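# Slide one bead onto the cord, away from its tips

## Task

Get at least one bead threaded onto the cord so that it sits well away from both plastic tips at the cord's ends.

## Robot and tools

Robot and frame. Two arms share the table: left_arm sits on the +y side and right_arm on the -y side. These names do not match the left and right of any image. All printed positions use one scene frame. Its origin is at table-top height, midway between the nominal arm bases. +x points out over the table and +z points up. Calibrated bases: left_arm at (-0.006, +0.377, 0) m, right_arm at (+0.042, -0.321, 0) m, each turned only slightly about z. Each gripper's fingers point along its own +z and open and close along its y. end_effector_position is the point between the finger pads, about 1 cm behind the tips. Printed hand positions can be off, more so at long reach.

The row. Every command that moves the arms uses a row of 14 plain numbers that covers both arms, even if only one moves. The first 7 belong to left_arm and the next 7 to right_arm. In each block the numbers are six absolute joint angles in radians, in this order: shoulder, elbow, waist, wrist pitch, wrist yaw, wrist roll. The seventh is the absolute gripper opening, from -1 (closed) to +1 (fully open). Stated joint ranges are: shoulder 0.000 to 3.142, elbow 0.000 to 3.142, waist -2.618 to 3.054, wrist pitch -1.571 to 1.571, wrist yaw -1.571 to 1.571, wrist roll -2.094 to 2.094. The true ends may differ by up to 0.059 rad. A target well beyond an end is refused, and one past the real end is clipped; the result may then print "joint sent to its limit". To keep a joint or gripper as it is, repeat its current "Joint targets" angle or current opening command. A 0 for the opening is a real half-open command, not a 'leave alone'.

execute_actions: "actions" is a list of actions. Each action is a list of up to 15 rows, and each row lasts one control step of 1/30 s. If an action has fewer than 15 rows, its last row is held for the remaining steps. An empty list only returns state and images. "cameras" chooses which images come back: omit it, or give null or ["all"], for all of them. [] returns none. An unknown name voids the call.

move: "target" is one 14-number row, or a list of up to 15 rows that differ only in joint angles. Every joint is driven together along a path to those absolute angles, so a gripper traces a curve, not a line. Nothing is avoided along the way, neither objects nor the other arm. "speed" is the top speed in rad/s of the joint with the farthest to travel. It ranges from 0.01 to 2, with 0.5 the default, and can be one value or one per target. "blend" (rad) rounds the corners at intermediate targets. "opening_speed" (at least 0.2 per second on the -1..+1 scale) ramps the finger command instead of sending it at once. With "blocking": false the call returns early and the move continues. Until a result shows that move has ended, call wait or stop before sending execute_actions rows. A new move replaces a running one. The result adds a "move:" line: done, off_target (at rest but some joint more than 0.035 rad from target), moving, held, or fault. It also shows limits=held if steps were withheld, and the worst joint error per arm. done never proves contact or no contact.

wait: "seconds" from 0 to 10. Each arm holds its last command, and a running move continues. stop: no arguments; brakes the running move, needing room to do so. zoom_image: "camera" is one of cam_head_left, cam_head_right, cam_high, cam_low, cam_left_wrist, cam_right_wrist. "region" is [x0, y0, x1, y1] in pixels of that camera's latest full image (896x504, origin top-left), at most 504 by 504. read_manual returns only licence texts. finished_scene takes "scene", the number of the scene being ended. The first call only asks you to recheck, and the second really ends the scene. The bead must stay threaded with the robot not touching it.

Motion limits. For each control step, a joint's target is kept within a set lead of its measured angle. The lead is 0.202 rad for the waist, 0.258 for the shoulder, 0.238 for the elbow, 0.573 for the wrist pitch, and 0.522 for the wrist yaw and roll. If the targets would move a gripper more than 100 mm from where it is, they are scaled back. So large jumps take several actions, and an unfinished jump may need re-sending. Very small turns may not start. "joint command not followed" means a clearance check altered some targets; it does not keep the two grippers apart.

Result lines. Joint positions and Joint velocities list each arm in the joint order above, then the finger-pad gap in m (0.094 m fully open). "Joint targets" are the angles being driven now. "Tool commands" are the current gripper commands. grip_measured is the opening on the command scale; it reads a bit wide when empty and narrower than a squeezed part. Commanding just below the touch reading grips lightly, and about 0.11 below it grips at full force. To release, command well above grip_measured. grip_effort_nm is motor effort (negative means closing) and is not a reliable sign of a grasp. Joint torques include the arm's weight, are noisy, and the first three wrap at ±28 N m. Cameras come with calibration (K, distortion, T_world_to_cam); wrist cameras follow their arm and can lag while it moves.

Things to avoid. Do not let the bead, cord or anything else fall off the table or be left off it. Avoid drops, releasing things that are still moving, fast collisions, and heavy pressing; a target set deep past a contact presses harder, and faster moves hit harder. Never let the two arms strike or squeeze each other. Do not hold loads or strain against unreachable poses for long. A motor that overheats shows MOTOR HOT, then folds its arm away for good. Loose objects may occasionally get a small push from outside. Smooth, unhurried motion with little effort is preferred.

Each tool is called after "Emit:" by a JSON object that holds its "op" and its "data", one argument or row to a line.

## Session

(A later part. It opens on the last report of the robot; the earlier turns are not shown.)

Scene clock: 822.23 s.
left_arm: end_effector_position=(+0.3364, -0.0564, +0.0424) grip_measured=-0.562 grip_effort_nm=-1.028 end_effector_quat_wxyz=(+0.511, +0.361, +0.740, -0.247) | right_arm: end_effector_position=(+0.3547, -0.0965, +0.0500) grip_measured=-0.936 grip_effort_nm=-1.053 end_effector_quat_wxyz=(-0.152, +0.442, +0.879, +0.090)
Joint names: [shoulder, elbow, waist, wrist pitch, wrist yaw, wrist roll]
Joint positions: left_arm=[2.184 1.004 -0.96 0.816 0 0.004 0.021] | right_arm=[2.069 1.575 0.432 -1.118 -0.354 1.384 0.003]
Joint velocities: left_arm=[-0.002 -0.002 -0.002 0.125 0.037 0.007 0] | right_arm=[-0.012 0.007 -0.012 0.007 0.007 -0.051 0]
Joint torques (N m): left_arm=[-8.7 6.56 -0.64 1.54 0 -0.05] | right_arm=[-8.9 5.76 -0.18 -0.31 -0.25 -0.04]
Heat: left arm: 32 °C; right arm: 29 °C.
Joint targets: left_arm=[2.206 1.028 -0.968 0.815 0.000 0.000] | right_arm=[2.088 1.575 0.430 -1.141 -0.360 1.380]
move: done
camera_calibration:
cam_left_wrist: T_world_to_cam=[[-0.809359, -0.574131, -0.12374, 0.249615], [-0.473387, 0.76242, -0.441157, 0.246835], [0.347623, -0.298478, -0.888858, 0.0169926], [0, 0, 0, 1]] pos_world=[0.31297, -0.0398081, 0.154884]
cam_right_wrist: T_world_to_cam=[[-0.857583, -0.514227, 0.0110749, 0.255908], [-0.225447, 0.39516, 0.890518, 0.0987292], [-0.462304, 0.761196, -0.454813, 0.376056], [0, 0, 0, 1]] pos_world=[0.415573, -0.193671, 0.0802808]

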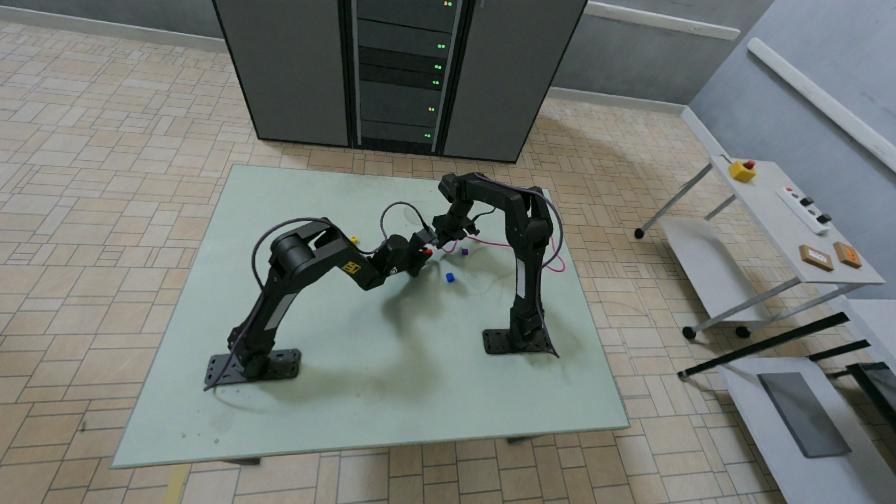

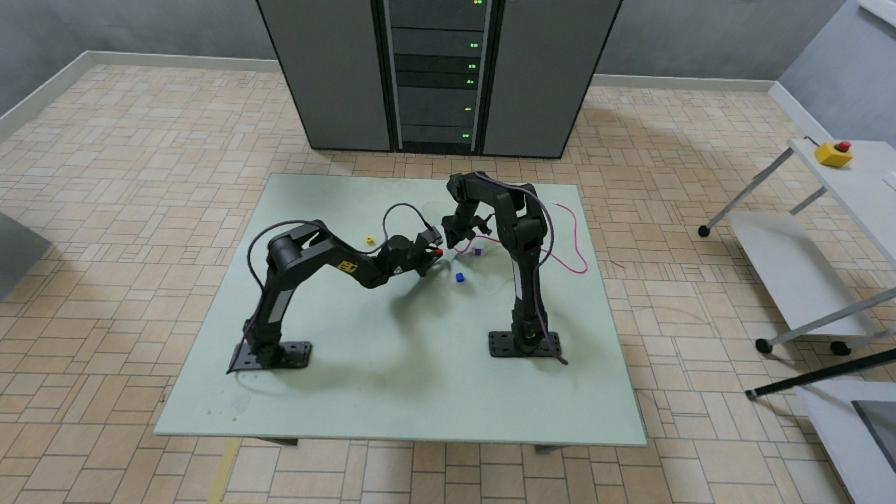

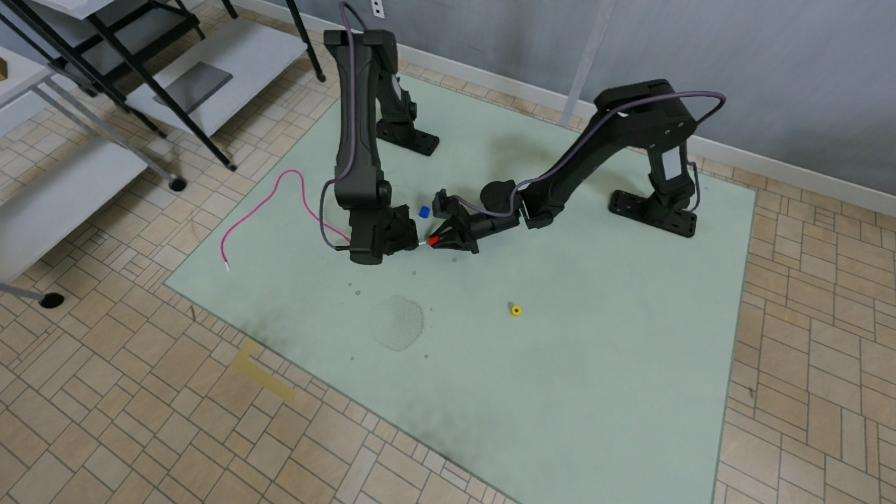

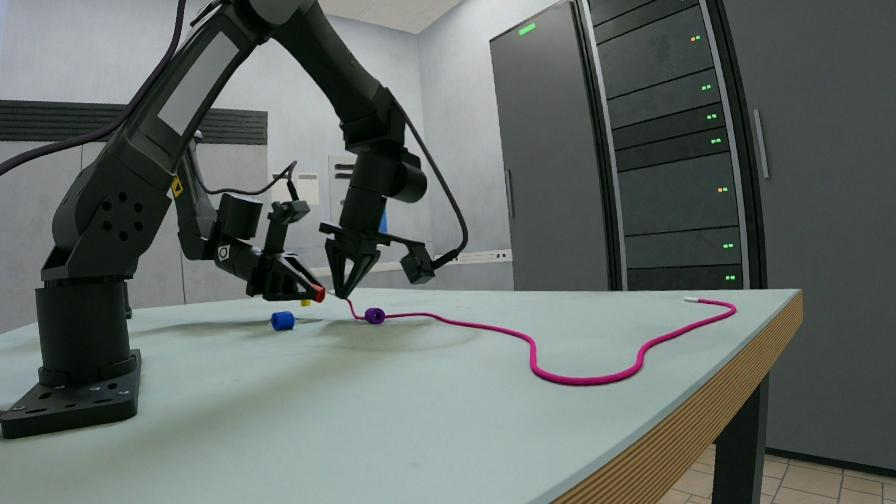

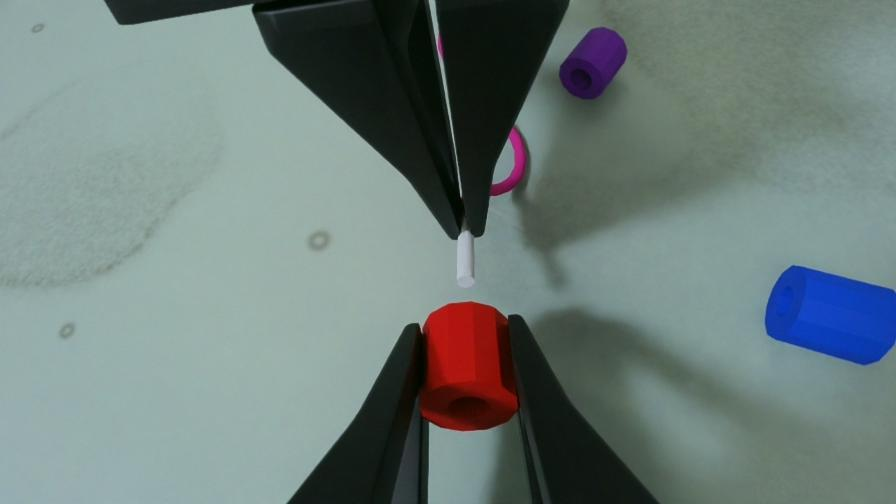

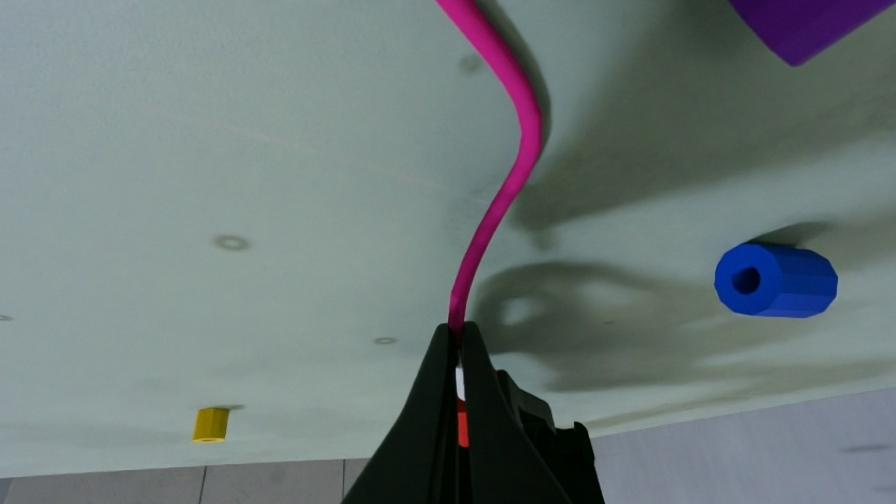

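Emit:
{"op": "move", "data": {
  "target": [
    [2.10,0.95,-0.95,0.84,0,0,-0.65,2.088,1.575,0.43,-1.141,-0.360,1.38,-0.97],
    [2.192,1.040,-0.968,0.795,0,0,-0.65,2.088,1.575,0.43,-1.141,-0.360,1.38,-0.97]
  ],
  "speed": [0.3,0.15],
  "cameras": ["cam_low","cam_left_wrist","cam_right_wrist"]
}}

Emit:
{"op": "zoom_image", "data": {
  "camera": "cam_low",
  "region": [300, 265, 370, 315]
}}

Scene clock: 840.93 s.
left_arm: end_effector_position=(+0.3384, -0.0588, +0.0501) grip_measured=-0.562 grip_effort_nm=-1.038 end_effector_quat_wxyz=(+0.513, +0.360, +0.738, -0.248) | right_arm: end_effector_position=(+0.3547, -0.0965, +0.0500) grip_measured=-0.936 grip_effort_nm=-1.057 end_effector_quat_wxyz=(-0.152, +0.442, +0.879, +0.090)
Joint names: [shoulder, elbow, waist, wrist pitch, wrist yaw, wrist roll]
Joint positions: left_arm=[2.17 1.018 -0.96 0.796 0 0.004 0.021] | right_arm=[2.069 1.575 0.432 -1.118 -0.354 1.384 0.003]
Joint velocities: left_arm=[-0.007 0.002 0.022 0.037 -0.051 -0.037 -0.001] | right_arm=[-0.022 0.002 0.002 0.007 -0.022 0.022 0]
Joint torques (N m): left_arm=[-8.75 6.48 -0.62 1.53 -0.02 -0.06] | right_arm=[-8.94 5.78 -0.18 -0.31 -0.26 -0.02]
Heat: left arm: 33 °C; right arm: 30 °C.
Joint targets: left_arm=[2.192 1.040 -0.968 0.795 0.000 0.000] | right_arm=[2.088 1.575 0.430 -1.141 -0.360 1.380]
move: done
camera_calibration:
cam_left_wrist: T_world_to_cam=[[-0.808833, -0.574799, -0.124079, 0.250527], [-0.4715, 0.760024, -0.44727, 0.252588], [0.351393, -0.303264, -0.88575, 0.0207088], [0, 0, 0, 1]] pos_world=[0.314452, -0.0416902, 0.162403]
cam_right_wrist: T_world_to_cam=[[-0.857583, -0.514227, 0.0110749, 0.255908], [-0.225447, 0.39516, 0.890518, 0.0987292], [-0.462304, 0.761196, -0.454813, 0.376056], [0, 0, 0, 1]] pos_world=[0.415573, -0.193671, 0.0802808]
Images, in order (width x height): cam_low 896x504, cam_left_wrist 896x504, cam_right_wrist 896x504.

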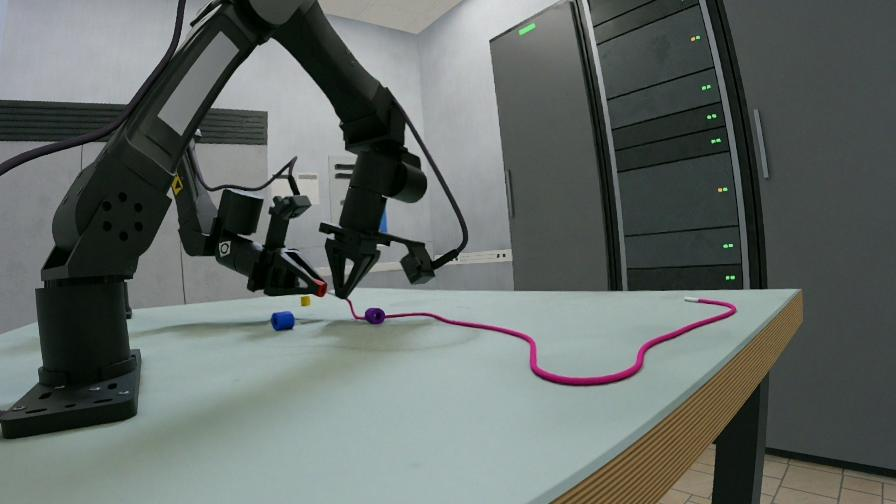

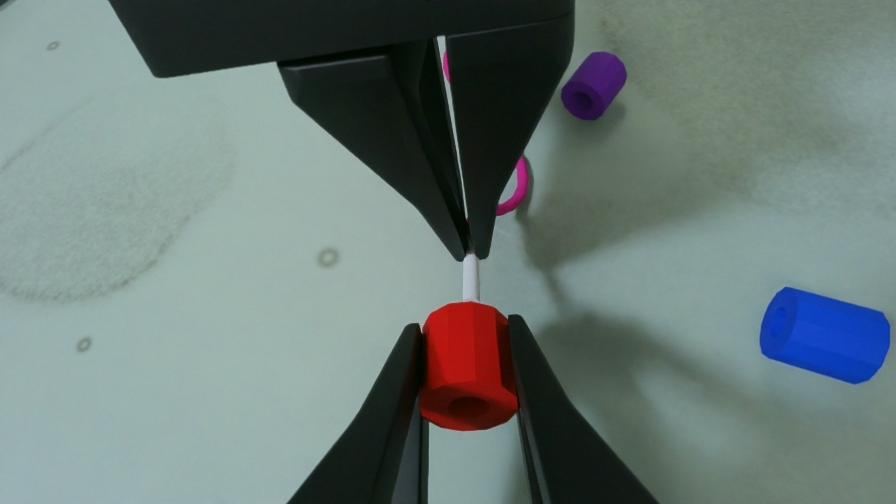

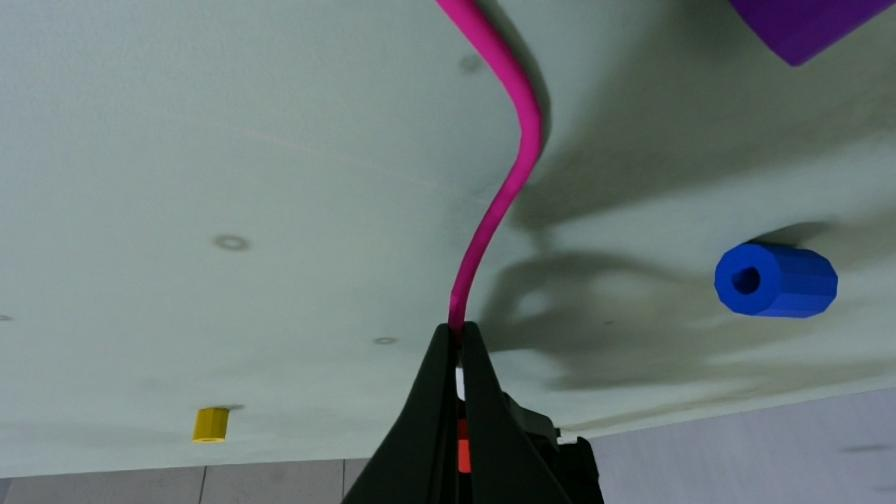

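Scaled by 7.200 from the camera's 896x504 image, which has a finer 1280x720 frame.

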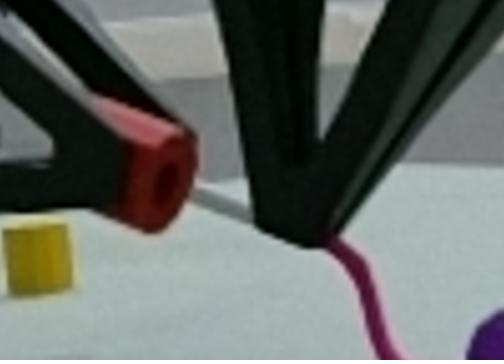

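Emit:
{"op": "move", "data": {
  "target": [2.218,1.083,-0.968,0.783,0,0,-0.65,2.088,1.575,0.43,-1.141,-0.360,1.38,-0.97],
  "speed": 0.1,
  "cameras": ["cam_low","cam_left_wrist","cam_right_wrist"]
}}

Emit:
{"op": "zoom_image", "data": {
  "camera": "cam_low",
  "region": [300, 265, 370, 315]
}}

Emit:
{"op": "zoom_image", "data": {
  "camera": "cam_left_wrist",
  "region": [400, 200, 560, 440]
}}

Emit:
{"op": "zoom_image", "data": {
  "camera": "cam_right_wrist",
  "region": [410, 300, 530, 480]
}}

Scene clock: 862.07 s.
left_arm: end_effector_position=(+0.3438, -0.0657, +0.0495) grip_measured=-0.562 grip_effort_nm=-1.023 end_effector_quat_wxyz=(+0.515, +0.360, +0.737, -0.249) | right_arm: end_effector_position=(+0.3547, -0.0965, +0.0500) grip_measured=-0.936 grip_effort_nm=-1.057 end_effector_quat_wxyz=(-0.152, +0.442, +0.879, +0.090)
Joint names: [shoulder, elbow, waist, wrist pitch, wrist yaw, wrist roll]
Joint positions: left_arm=[2.195 1.058 -0.96 0.784 0 0.004 0.021] | right_arm=[2.069 1.575 0.432 -1.118 -0.354 1.384 0.003]
Joint velocities: left_arm=[0.002 -0.007 0.012 -0.081 0.051 -0.022 0.001] | right_arm=[-0.012 -0.002 0.007 -0.051 0.037 -0.007 0]
Joint torques (N m): left_arm=[-8.91 6.82 -0.64 1.54 -0.02 -0.06] | right_arm=[-8.91 5.74 -0.24 -0.32 -0.27 -0.05]
Heat: left arm: 33 °C; right arm: 30 °C.
Joint targets: left_arm=[2.218 1.083 -0.968 0.783 0.000 0.000] | right_arm=[2.088 1.575 0.430 -1.141 -0.360 1.380]
move: done
camera_calibration:
cam_left_wrist: T_world_to_cam=[[-0.808569, -0.575134, -0.124246, 0.250775], [-0.470547, 0.758814, -0.450319, 0.259788], [0.353273, -0.305651, -0.884181, 0.0153551], [0, 0, 0, 1]] pos_world=[0.319586, -0.0482082, 0.161722]
cam_right_wrist: T_world_to_cam=[[-0.857583, -0.514227, 0.0110749, 0.255908], [-0.225447, 0.39516, 0.890518, 0.0987292], [-0.462304, 0.761196, -0.454813, 0.376056], [0, 0, 0, 1]] pos_world=[0.415573, -0.193671, 0.0802808]
Images, in order (width x height): cam_low 896x504, cam_left_wrist 896x504, cam_right_wrist 896x504.

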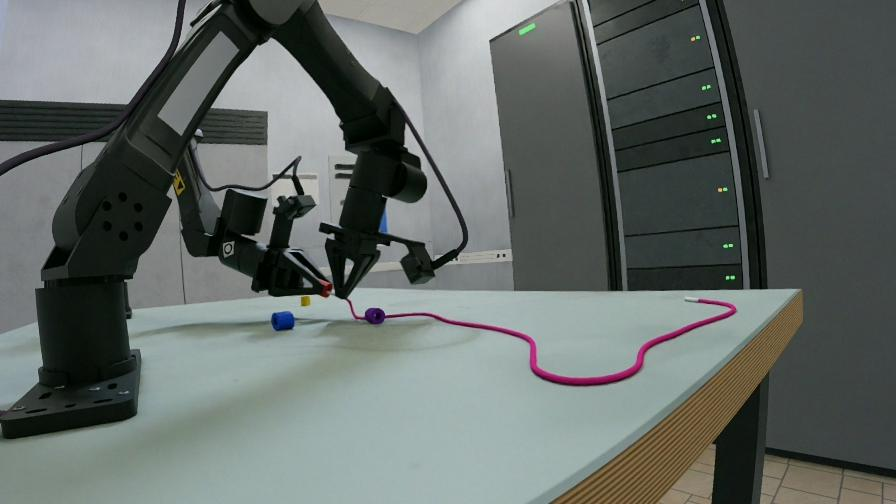

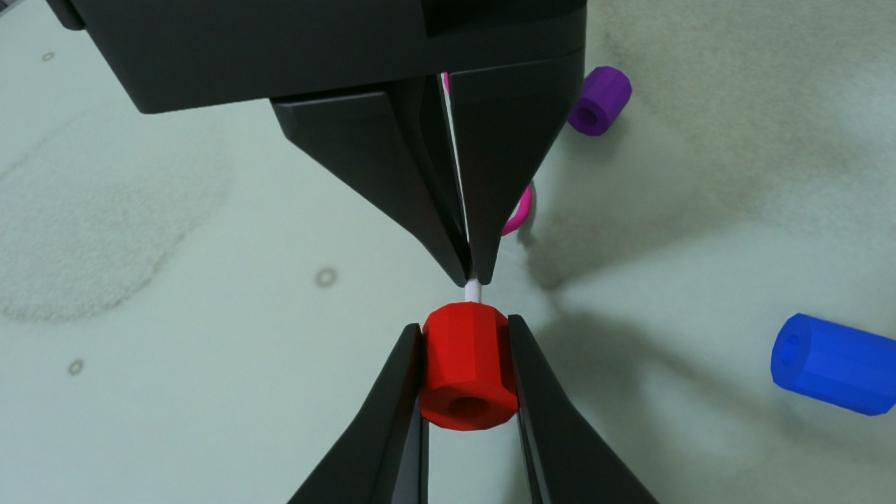

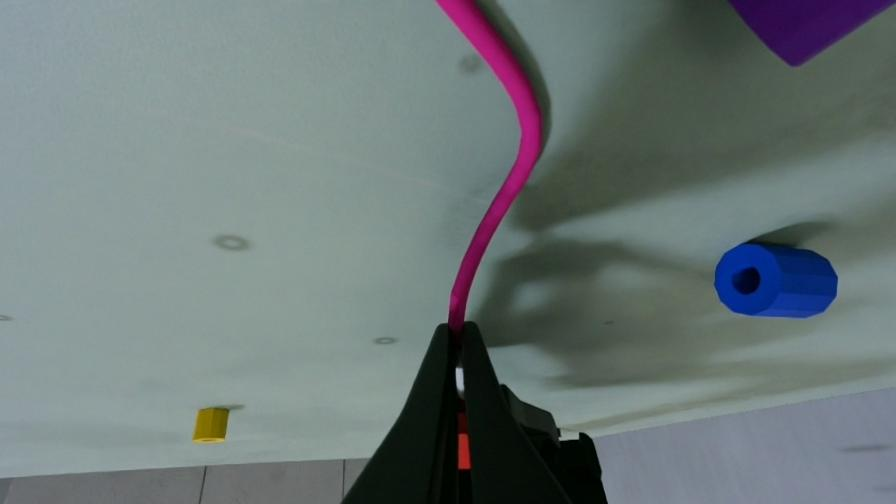

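Scaled by 7.200 from the camera's 896x504 image, which has a finer 1280x720 frame.

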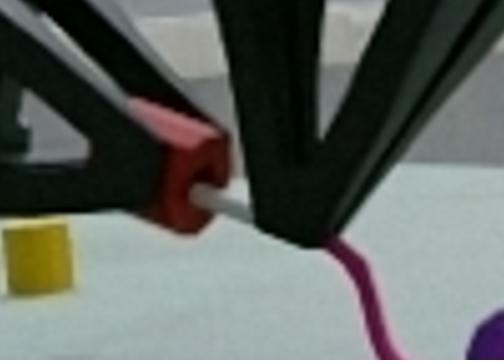

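Scaled by 2.100 from the camera's 896x504 image, which has a finer 1280x720 frame.

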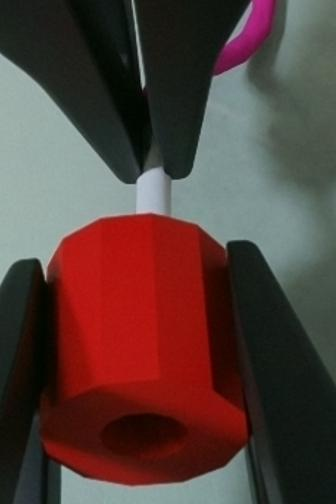

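Scaled by 2.800 from the camera's 896x504 image, which has a finer 1280x720 frame.

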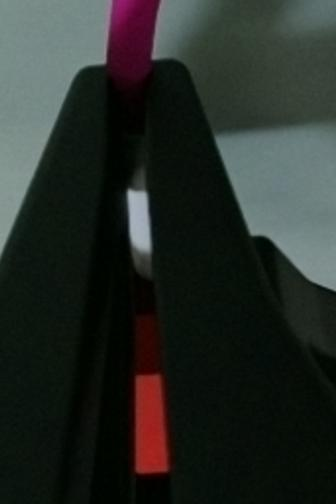

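Emit:
{"op": "move", "data": {
  "target": [2.244,1.124,-0.968,0.771,0,0,-0.65,2.088,1.575,0.43,-1.141,-0.360,1.38,-0.97],
  "speed": 0.1,
  "cameras": ["cam_low","cam_left_wrist","cam_right_wrist"]
}}

Emit:
{"op": "zoom_image", "data": {
  "camera": "cam_low",
  "region": [300, 265, 370, 315]
}}

Emit:
{"op": "zoom_image", "data": {
  "camera": "cam_left_wrist",
  "region": [400, 200, 560, 440]
}}

Emit:
{"op": "zoom_image", "data": {
  "camera": "cam_right_wrist",
  "region": [410, 300, 530, 480]
}}

Scene clock: 870.13 s.
left_arm: end_effector_position=(+0.3489, -0.0722, +0.0476) grip_measured=-0.562 grip_effort_nm=-1.033 end_effector_quat_wxyz=(+0.515, +0.360, +0.737, -0.249) | right_arm: end_effector_position=(+0.3547, -0.0965, +0.0500) grip_measured=-0.936 grip_effort_nm=-1.057 end_effector_quat_wxyz=(-0.152, +0.442, +0.879, +0.090)
Joint names: [shoulder, elbow, waist, wrist pitch, wrist yaw, wrist roll]
Joint positions: left_arm=[2.221 1.098 -0.96 0.77 0 0.004 0.021] | right_arm=[2.069 1.575 0.432 -1.118 -0.354 1.384 0.003]
Joint velocities: left_arm=[-0.007 0.017 -0.012 -0.037 0.022 -0.066 0.001] | right_arm=[-0.007 0.007 -0.002 -0.051 -0.037 0.007 0.001]
Joint torques (N m): left_arm=[-9.2 6.9 -0.62 1.55 -0.02 -0.05] | right_arm=[-8.9 5.78 -0.13 -0.32 -0.25 -0.02]
Heat: left arm: 32 °C; right arm: 30 °C.
Joint targets: left_arm=[2.244 1.124 -0.968 0.771 0.000 0.000] | right_arm=[2.088 1.575 0.430 -1.141 -0.360 1.380]
move: done
camera_calibration:
cam_left_wrist: T_world_to_cam=[[-0.80854, -0.575171, -0.124264, 0.250933], [-0.47044, 0.758679, -0.450658, 0.266289], [0.353482, -0.305916, -0.884006, 0.00979144], [0, 0, 0, 1]] pos_world=[0.324701, -0.0547024, 0.159843]
cam_right_wrist: T_world_to_cam=[[-0.857583, -0.514227, 0.0110749, 0.255908], [-0.225447, 0.39516, 0.890518, 0.0987292], [-0.462304, 0.761196, -0.454813, 0.376056], [0, 0, 0, 1]] pos_world=[0.415573, -0.193671, 0.0802808]
Images, in order (width x height): cam_low 896x504, cam_left_wrist 896x504, cam_right_wrist 896x504.

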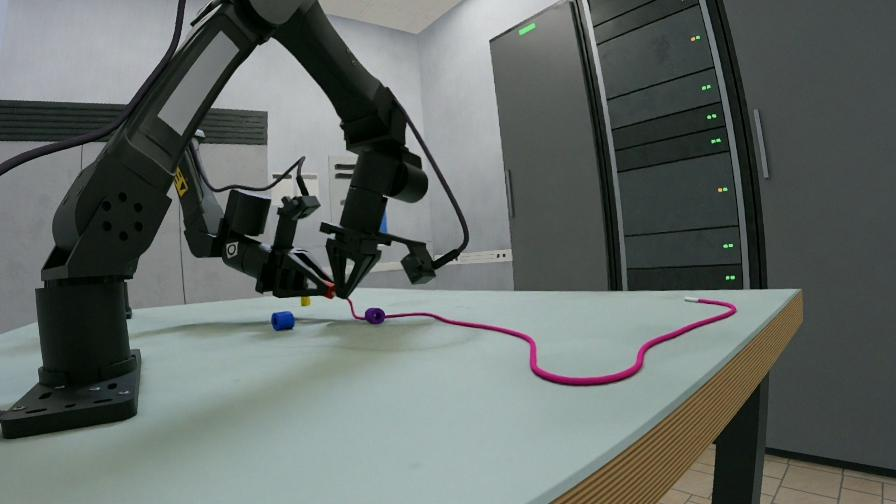

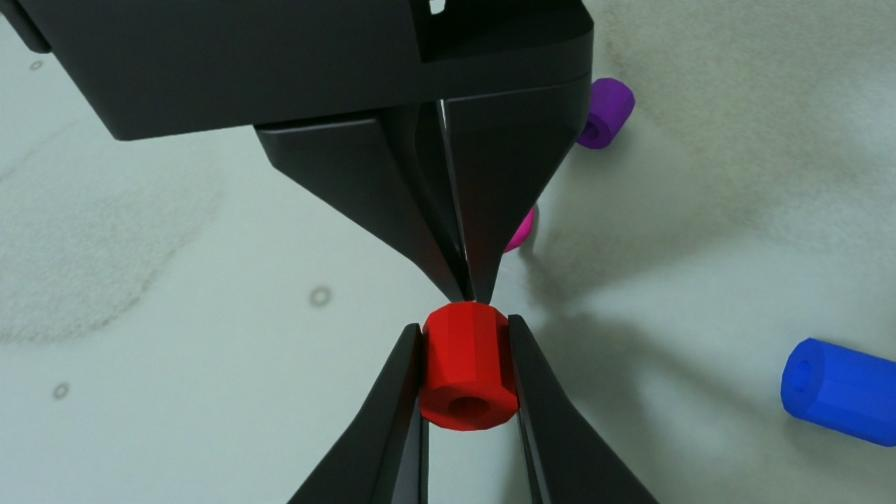

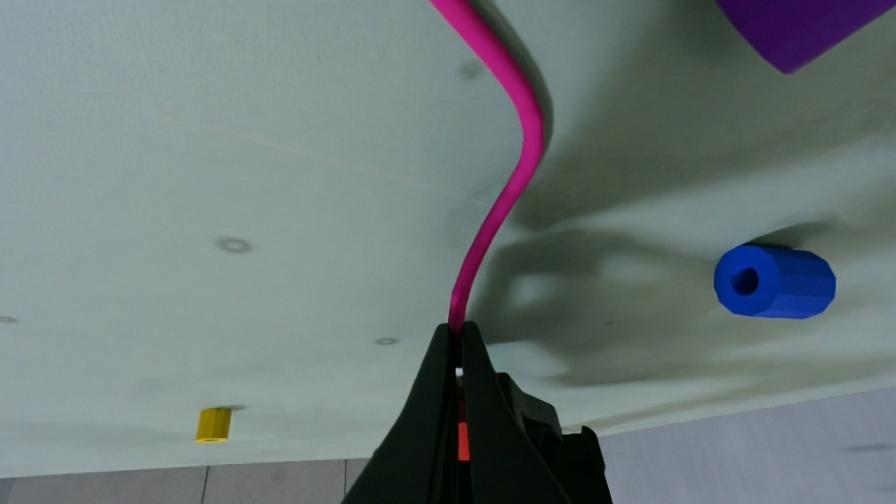

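Scaled by 7.200 from the camera's 896x504 image, which has a finer 1280x720 frame.

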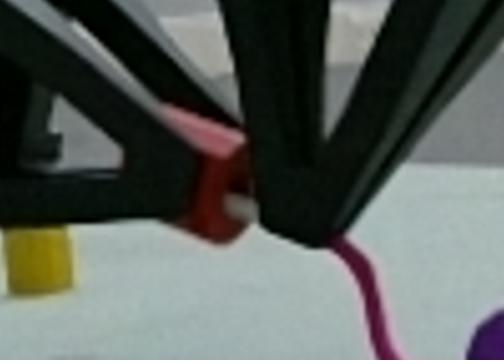

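Scaled by 2.100 from the camera's 896x504 image, which has a finer 1280x720 frame.

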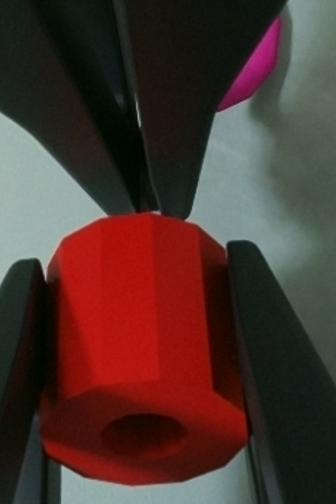

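Scaled by 2.800 from the camera's 896x504 image, which has a finer 1280x720 frame.

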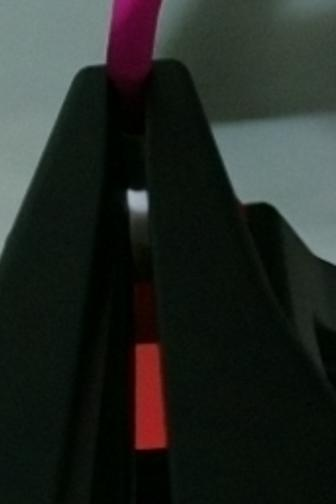

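Emit:
{"op": "move", "data": {
  "target": [2.258,1.141,-0.968,0.765,0,0,-0.65,2.088,1.575,0.43,-1.141,-0.360,1.38,-0.97],
  "speed": 0.1,
  "cameras": ["cam_low","cam_left_wrist","cam_right_wrist"]
}}

Emit:
{"op": "zoom_image", "data": {
  "camera": "cam_low",
  "region": [300, 265, 370, 315]
}}

Emit:
{"op": "zoom_image", "data": {
  "camera": "cam_right_wrist",
  "region": [410, 300, 530, 480]
}}

Scene clock: 879.17 s.
left_arm: end_effector_position=(+0.3511, -0.0749, +0.0461) grip_measured=-0.562 grip_effort_nm=-1.033 end_effector_quat_wxyz=(+0.515, +0.360, +0.737, -0.249) | right_arm: end_effector_position=(+0.3547, -0.0965, +0.0500) grip_measured=-0.936 grip_effort_nm=-1.057 end_effector_quat_wxyz=(-0.152, +0.442, +0.879, +0.090)
Joint names: [shoulder, elbow, waist, wrist pitch, wrist yaw, wrist roll]
Joint positions: left_arm=[2.234 1.115 -0.96 0.766 0 0.004 0.021] | right_arm=[2.069 1.575 0.432 -1.118 -0.354 1.384 0.003]
Joint velocities: left_arm=[0.007 -0.012 0.007 0.037 0.066 -0.007 0] | right_arm=[-0.012 -0.012 -0.002 -0.051 0.022 0.051 0]
Joint torques (N m): left_arm=[-9.24 6.91 -0.64 1.57 -0.02 -0.04] | right_arm=[-8.91 5.81 -0.17 -0.31 -0.26 -0.04]
Heat: left arm: 33 °C; right arm: 30 °C.
Joint targets: left_arm=[2.258 1.141 -0.968 0.765 0.000 0.000] | right_arm=[2.088 1.575 0.430 -1.141 -0.360 1.380]
move: done
camera_calibration:
cam_left_wrist: T_world_to_cam=[[-0.808569, -0.575134, -0.124246, 0.250928], [-0.470547, 0.758814, -0.450319, 0.268741], [0.353273, -0.305651, -0.884181, 0.00695568], [0, 0, 0, 1]] pos_world=[0.32689, -0.0574815, 0.158346]
cam_right_wrist: T_world_to_cam=[[-0.857583, -0.514227, 0.0110749, 0.255908], [-0.225447, 0.39516, 0.890518, 0.0987292], [-0.462304, 0.761196, -0.454813, 0.376056], [0, 0, 0, 1]] pos_world=[0.415573, -0.193671, 0.0802808]
Images, in order (width x height): cam_low 896x504, cam_left_wrist 896x504, cam_right_wrist 896x504.

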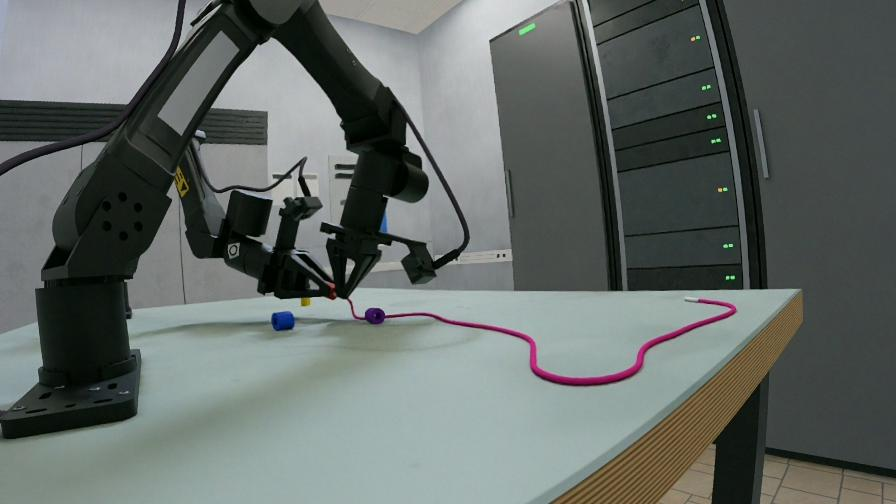

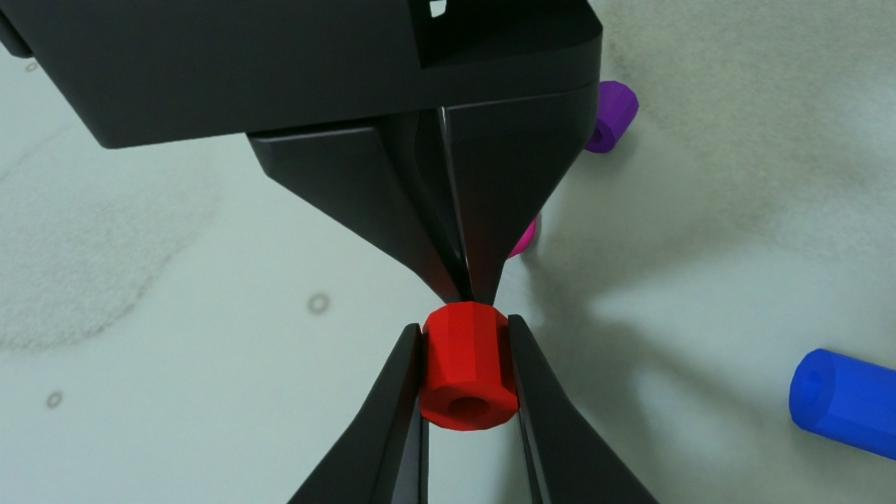

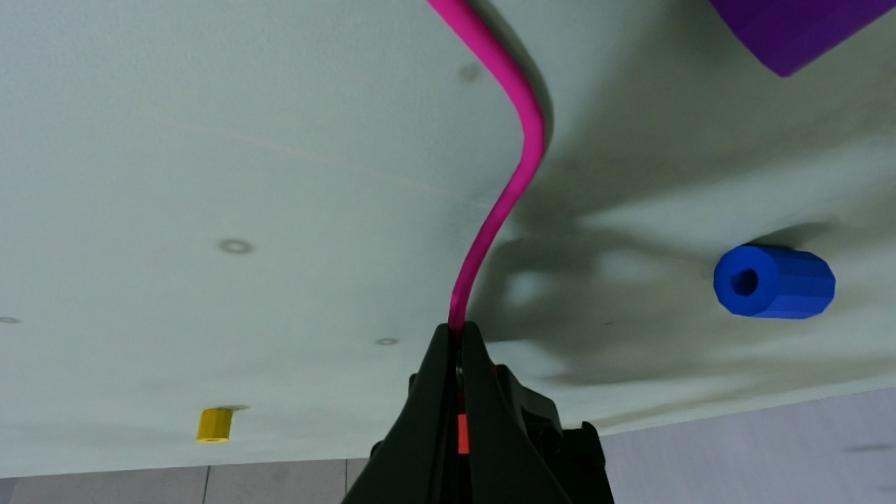

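Scaled by 7.200 from the camera's 896x504 image, which has a finer 1280x720 frame.

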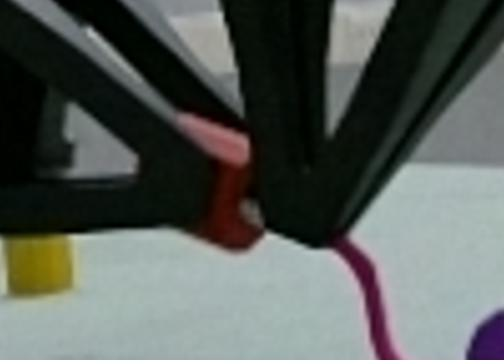

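Scaled by 2.800 from the camera's 896x504 image, which has a finer 1280x720 frame.

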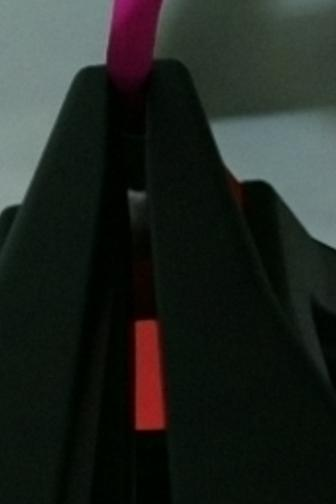

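Emit:
{"op": "move", "data": {
  "target": [2.258,1.141,-0.968,0.765,0,0,-0.65,2.088,1.575,0.43,-1.141,-0.360,1.38,-0.82],
  "opening_speed": 0.3,
  "cameras": ["cam_low","cam_right_wrist"]
}}

Emit:
{"op": "zoom_image", "data": {
  "camera": "cam_low",
  "region": [300, 265, 370, 315]
}}

Emit:
{"op": "zoom_image", "data": {
  "camera": "cam_right_wrist",
  "region": [410, 280, 530, 460]
}}

Scene clock: 901.57 s.
left_arm: end_effector_position=(+0.3511, -0.0749, +0.0460) grip_measured=-0.562 grip_effort_nm=-1.033 end_effector_quat_wxyz=(+0.514, +0.360, +0.738, -0.248) | right_arm: end_effector_position=(+0.3547, -0.0965, +0.0500) grip_measured=-0.823 grip_effort_nm=0.139 end_effector_quat_wxyz=(-0.152, +0.442, +0.879, +0.090)
Joint names: [shoulder, elbow, waist, wrist pitch, wrist yaw, wrist roll]
Joint positions: left_arm=[2.234 1.115 -0.96 0.765 0 0.004 0.021] | right_arm=[2.069 1.575 0.432 -1.118 -0.354 1.384 0.008]
Joint velocities: left_arm=[-0.007 0.012 -0.007 0.051 -0.037 -0.022 0.001] | right_arm=[-0.007 -0.022 -0.032 0.007 0.022 -0.022 0]
Joint torques (N m): left_arm=[-9.25 6.89 -0.64 1.55 -0.02 -0.05] | right_arm=[-8.92 5.81 -0.24 -0.3 -0.26 -0.04]
Heat: left arm: 32 °C; right arm: 30 °C.
Joint targets: left_arm=[2.258 1.141 -0.968 0.765 0.000 0.000] | right_arm=[2.088 1.575 0.430 -1.141 -0.360 1.380]
move: done
camera_calibration:
cam_right_wrist: T_world_to_cam=[[-0.857583, -0.514227, 0.0110749, 0.255908], [-0.225447, 0.39516, 0.890518, 0.0987292], [-0.462304, 0.761196, -0.454813, 0.376056], [0, 0, 0, 1]] pos_world=[0.415573, -0.193671, 0.0802808]
Images, in order (width x height): cam_low 896x504, cam_right_wrist 896x504.

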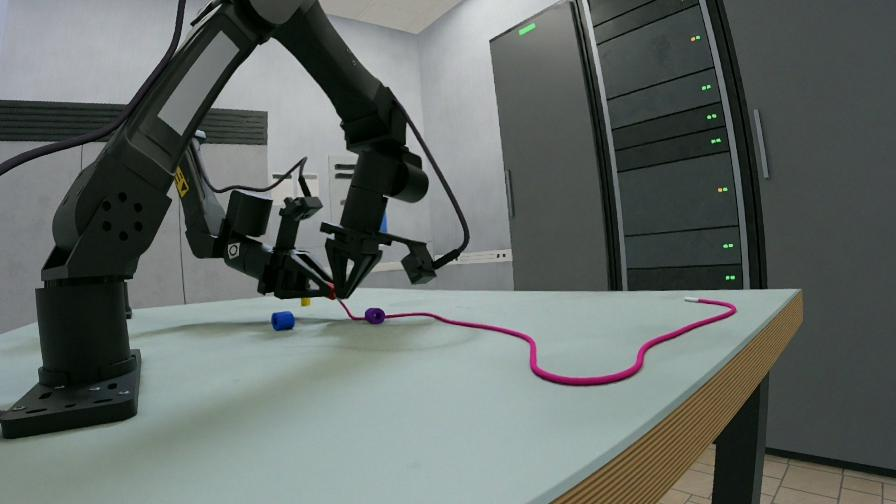

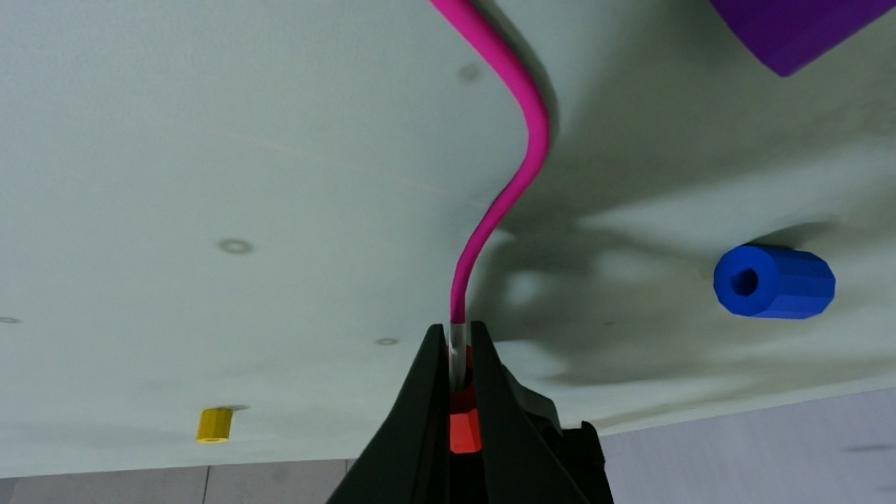

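Scaled by 7.200 from the camera's 896x504 image, which has a finer 1280x720 frame.

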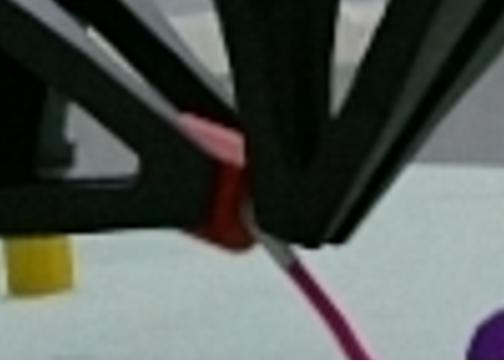

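Scaled by 2.800 from the camera's 896x504 image, which has a finer 1280x720 frame.

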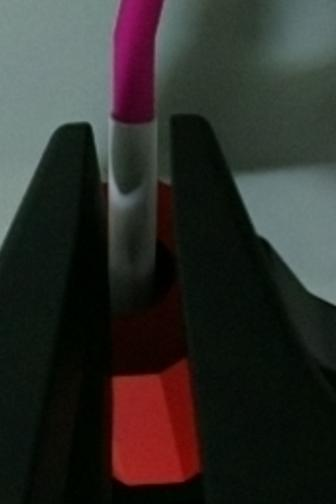

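Emit:
{"op": "move", "data": {
  "target": [2.258,1.141,-0.968,0.765,0,0,-0.65,2.104,1.518,0.402,-1.047,-0.360,1.358,-0.82],
  "speed": 0.1,
  "cameras": ["cam_low","cam_right_wrist","cam_left_wrist"]
}}

Emit:
{"op": "zoom_image", "data": {
  "camera": "cam_low",
  "region": [300, 265, 370, 315]
}}

Emit:
{"op": "zoom_image", "data": {
  "camera": "cam_right_wrist",
  "region": [410, 280, 530, 460]
}}

Scene clock: 921.33 s.
left_arm: end_effector_position=(+0.3511, -0.0749, +0.0458) grip_measured=-0.562 grip_effort_nm=-1.028 end_effector_quat_wxyz=(+0.514, +0.360, +0.738, -0.248) | right_arm: end_effector_position=(+0.3602, -0.1033, +0.0356) grip_measured=-0.823 grip_effort_nm=0.134 end_effector_quat_wxyz=(-0.149, +0.442, +0.879, +0.095)
Joint names: [shoulder, elbow, waist, wrist pitch, wrist yaw, wrist roll]
Joint positions: left_arm=[2.235 1.115 -0.96 0.765 0 0.004 0.021] | right_arm=[2.083 1.537 0.41 -1.062 -0.354 1.363 0.008]
Joint velocities: left_arm=[-0.017 0.017 0.012 0.007 -0.037 -0.037 0] | right_arm=[-0.012 0.007 -0.017 0.007 0.037 0.007 -0.001]
Joint torques (N m): left_arm=[-9.25 6.9 -0.62 1.55 -0.02 -0.05] | right_arm=[-8.81 4.27 -0.69 0.07 -0.25 -0.04]
Heat: left arm: 32 °C; right arm: 30 °C.
Joint targets: left_arm=[2.258 1.141 -0.968 0.765 0.000 0.000] | right_arm=[2.104 1.518 0.402 -1.047 -0.360 1.358]
move: done
camera_calibration:
cam_left_wrist: T_world_to_cam=[[-0.808657, -0.575022, -0.12419, 0.250923], [-0.470865, 0.759218, -0.449304, 0.268671], [0.352647, -0.304856, -0.884705, 0.0069774], [0, 0, 0, 1]] pos_world=[0.326958, -0.057567, 0.15805]
cam_right_wrist: T_world_to_cam=[[-0.858917, -0.512114, -0.000583687, 0.258449], [-0.23333, 0.390325, 0.89062, 0.11781], [-0.455871, 0.765105, -0.454749, 0.375309], [0, 0, 0, 1]] pos_world=[0.420567, -0.20078, 0.0658979]
Images, in order (width x height): cam_low 896x504, cam_left_wrist 896x504, cam_right_wrist 896x504.

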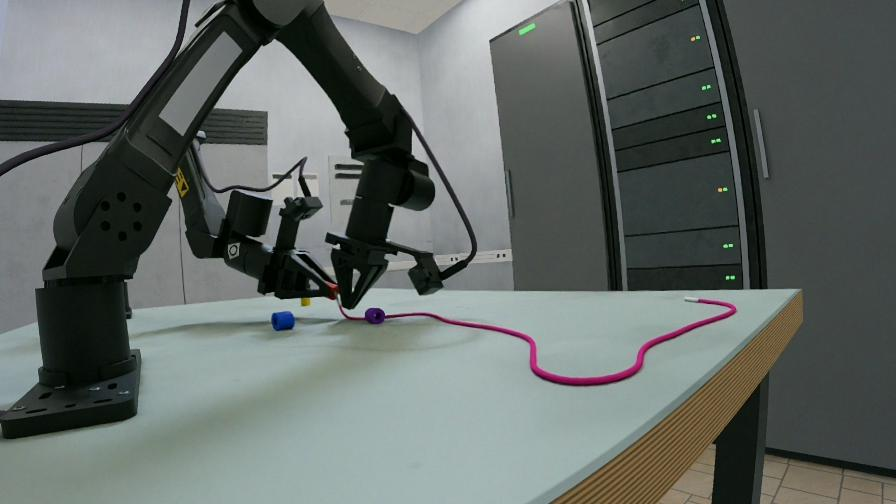

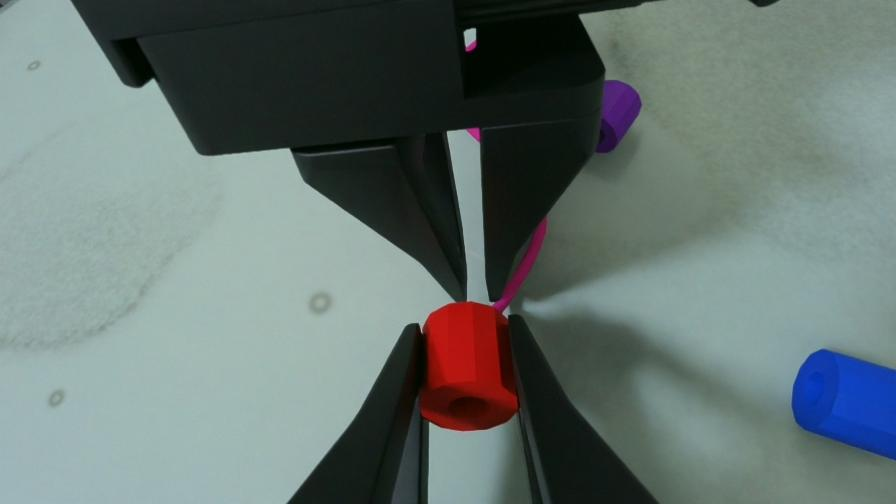

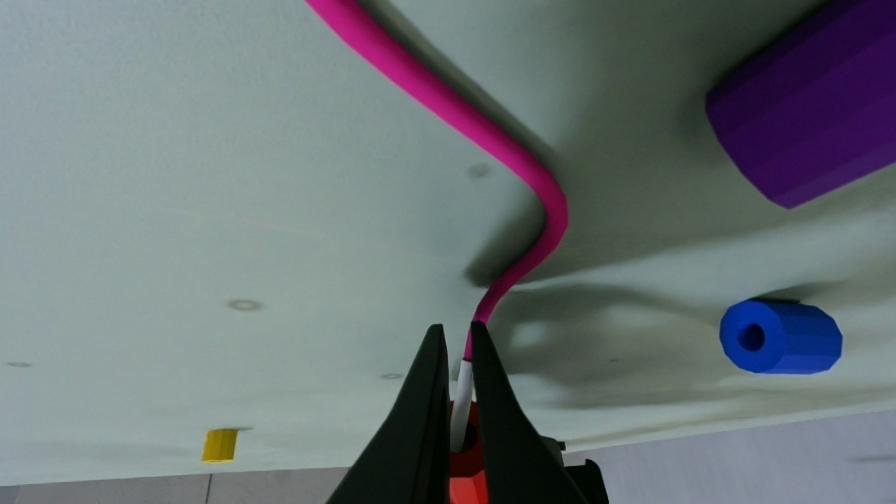

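Scaled by 7.200 from the camera's 896x504 image, which has a finer 1280x720 frame.

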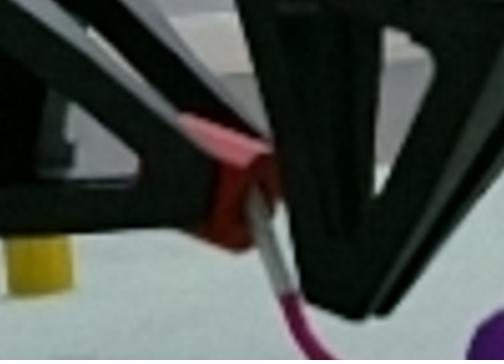

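Scaled by 2.800 from the camera's 896x504 image, which has a finer 1280x720 frame.

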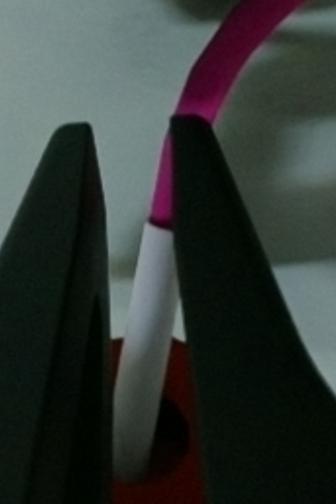

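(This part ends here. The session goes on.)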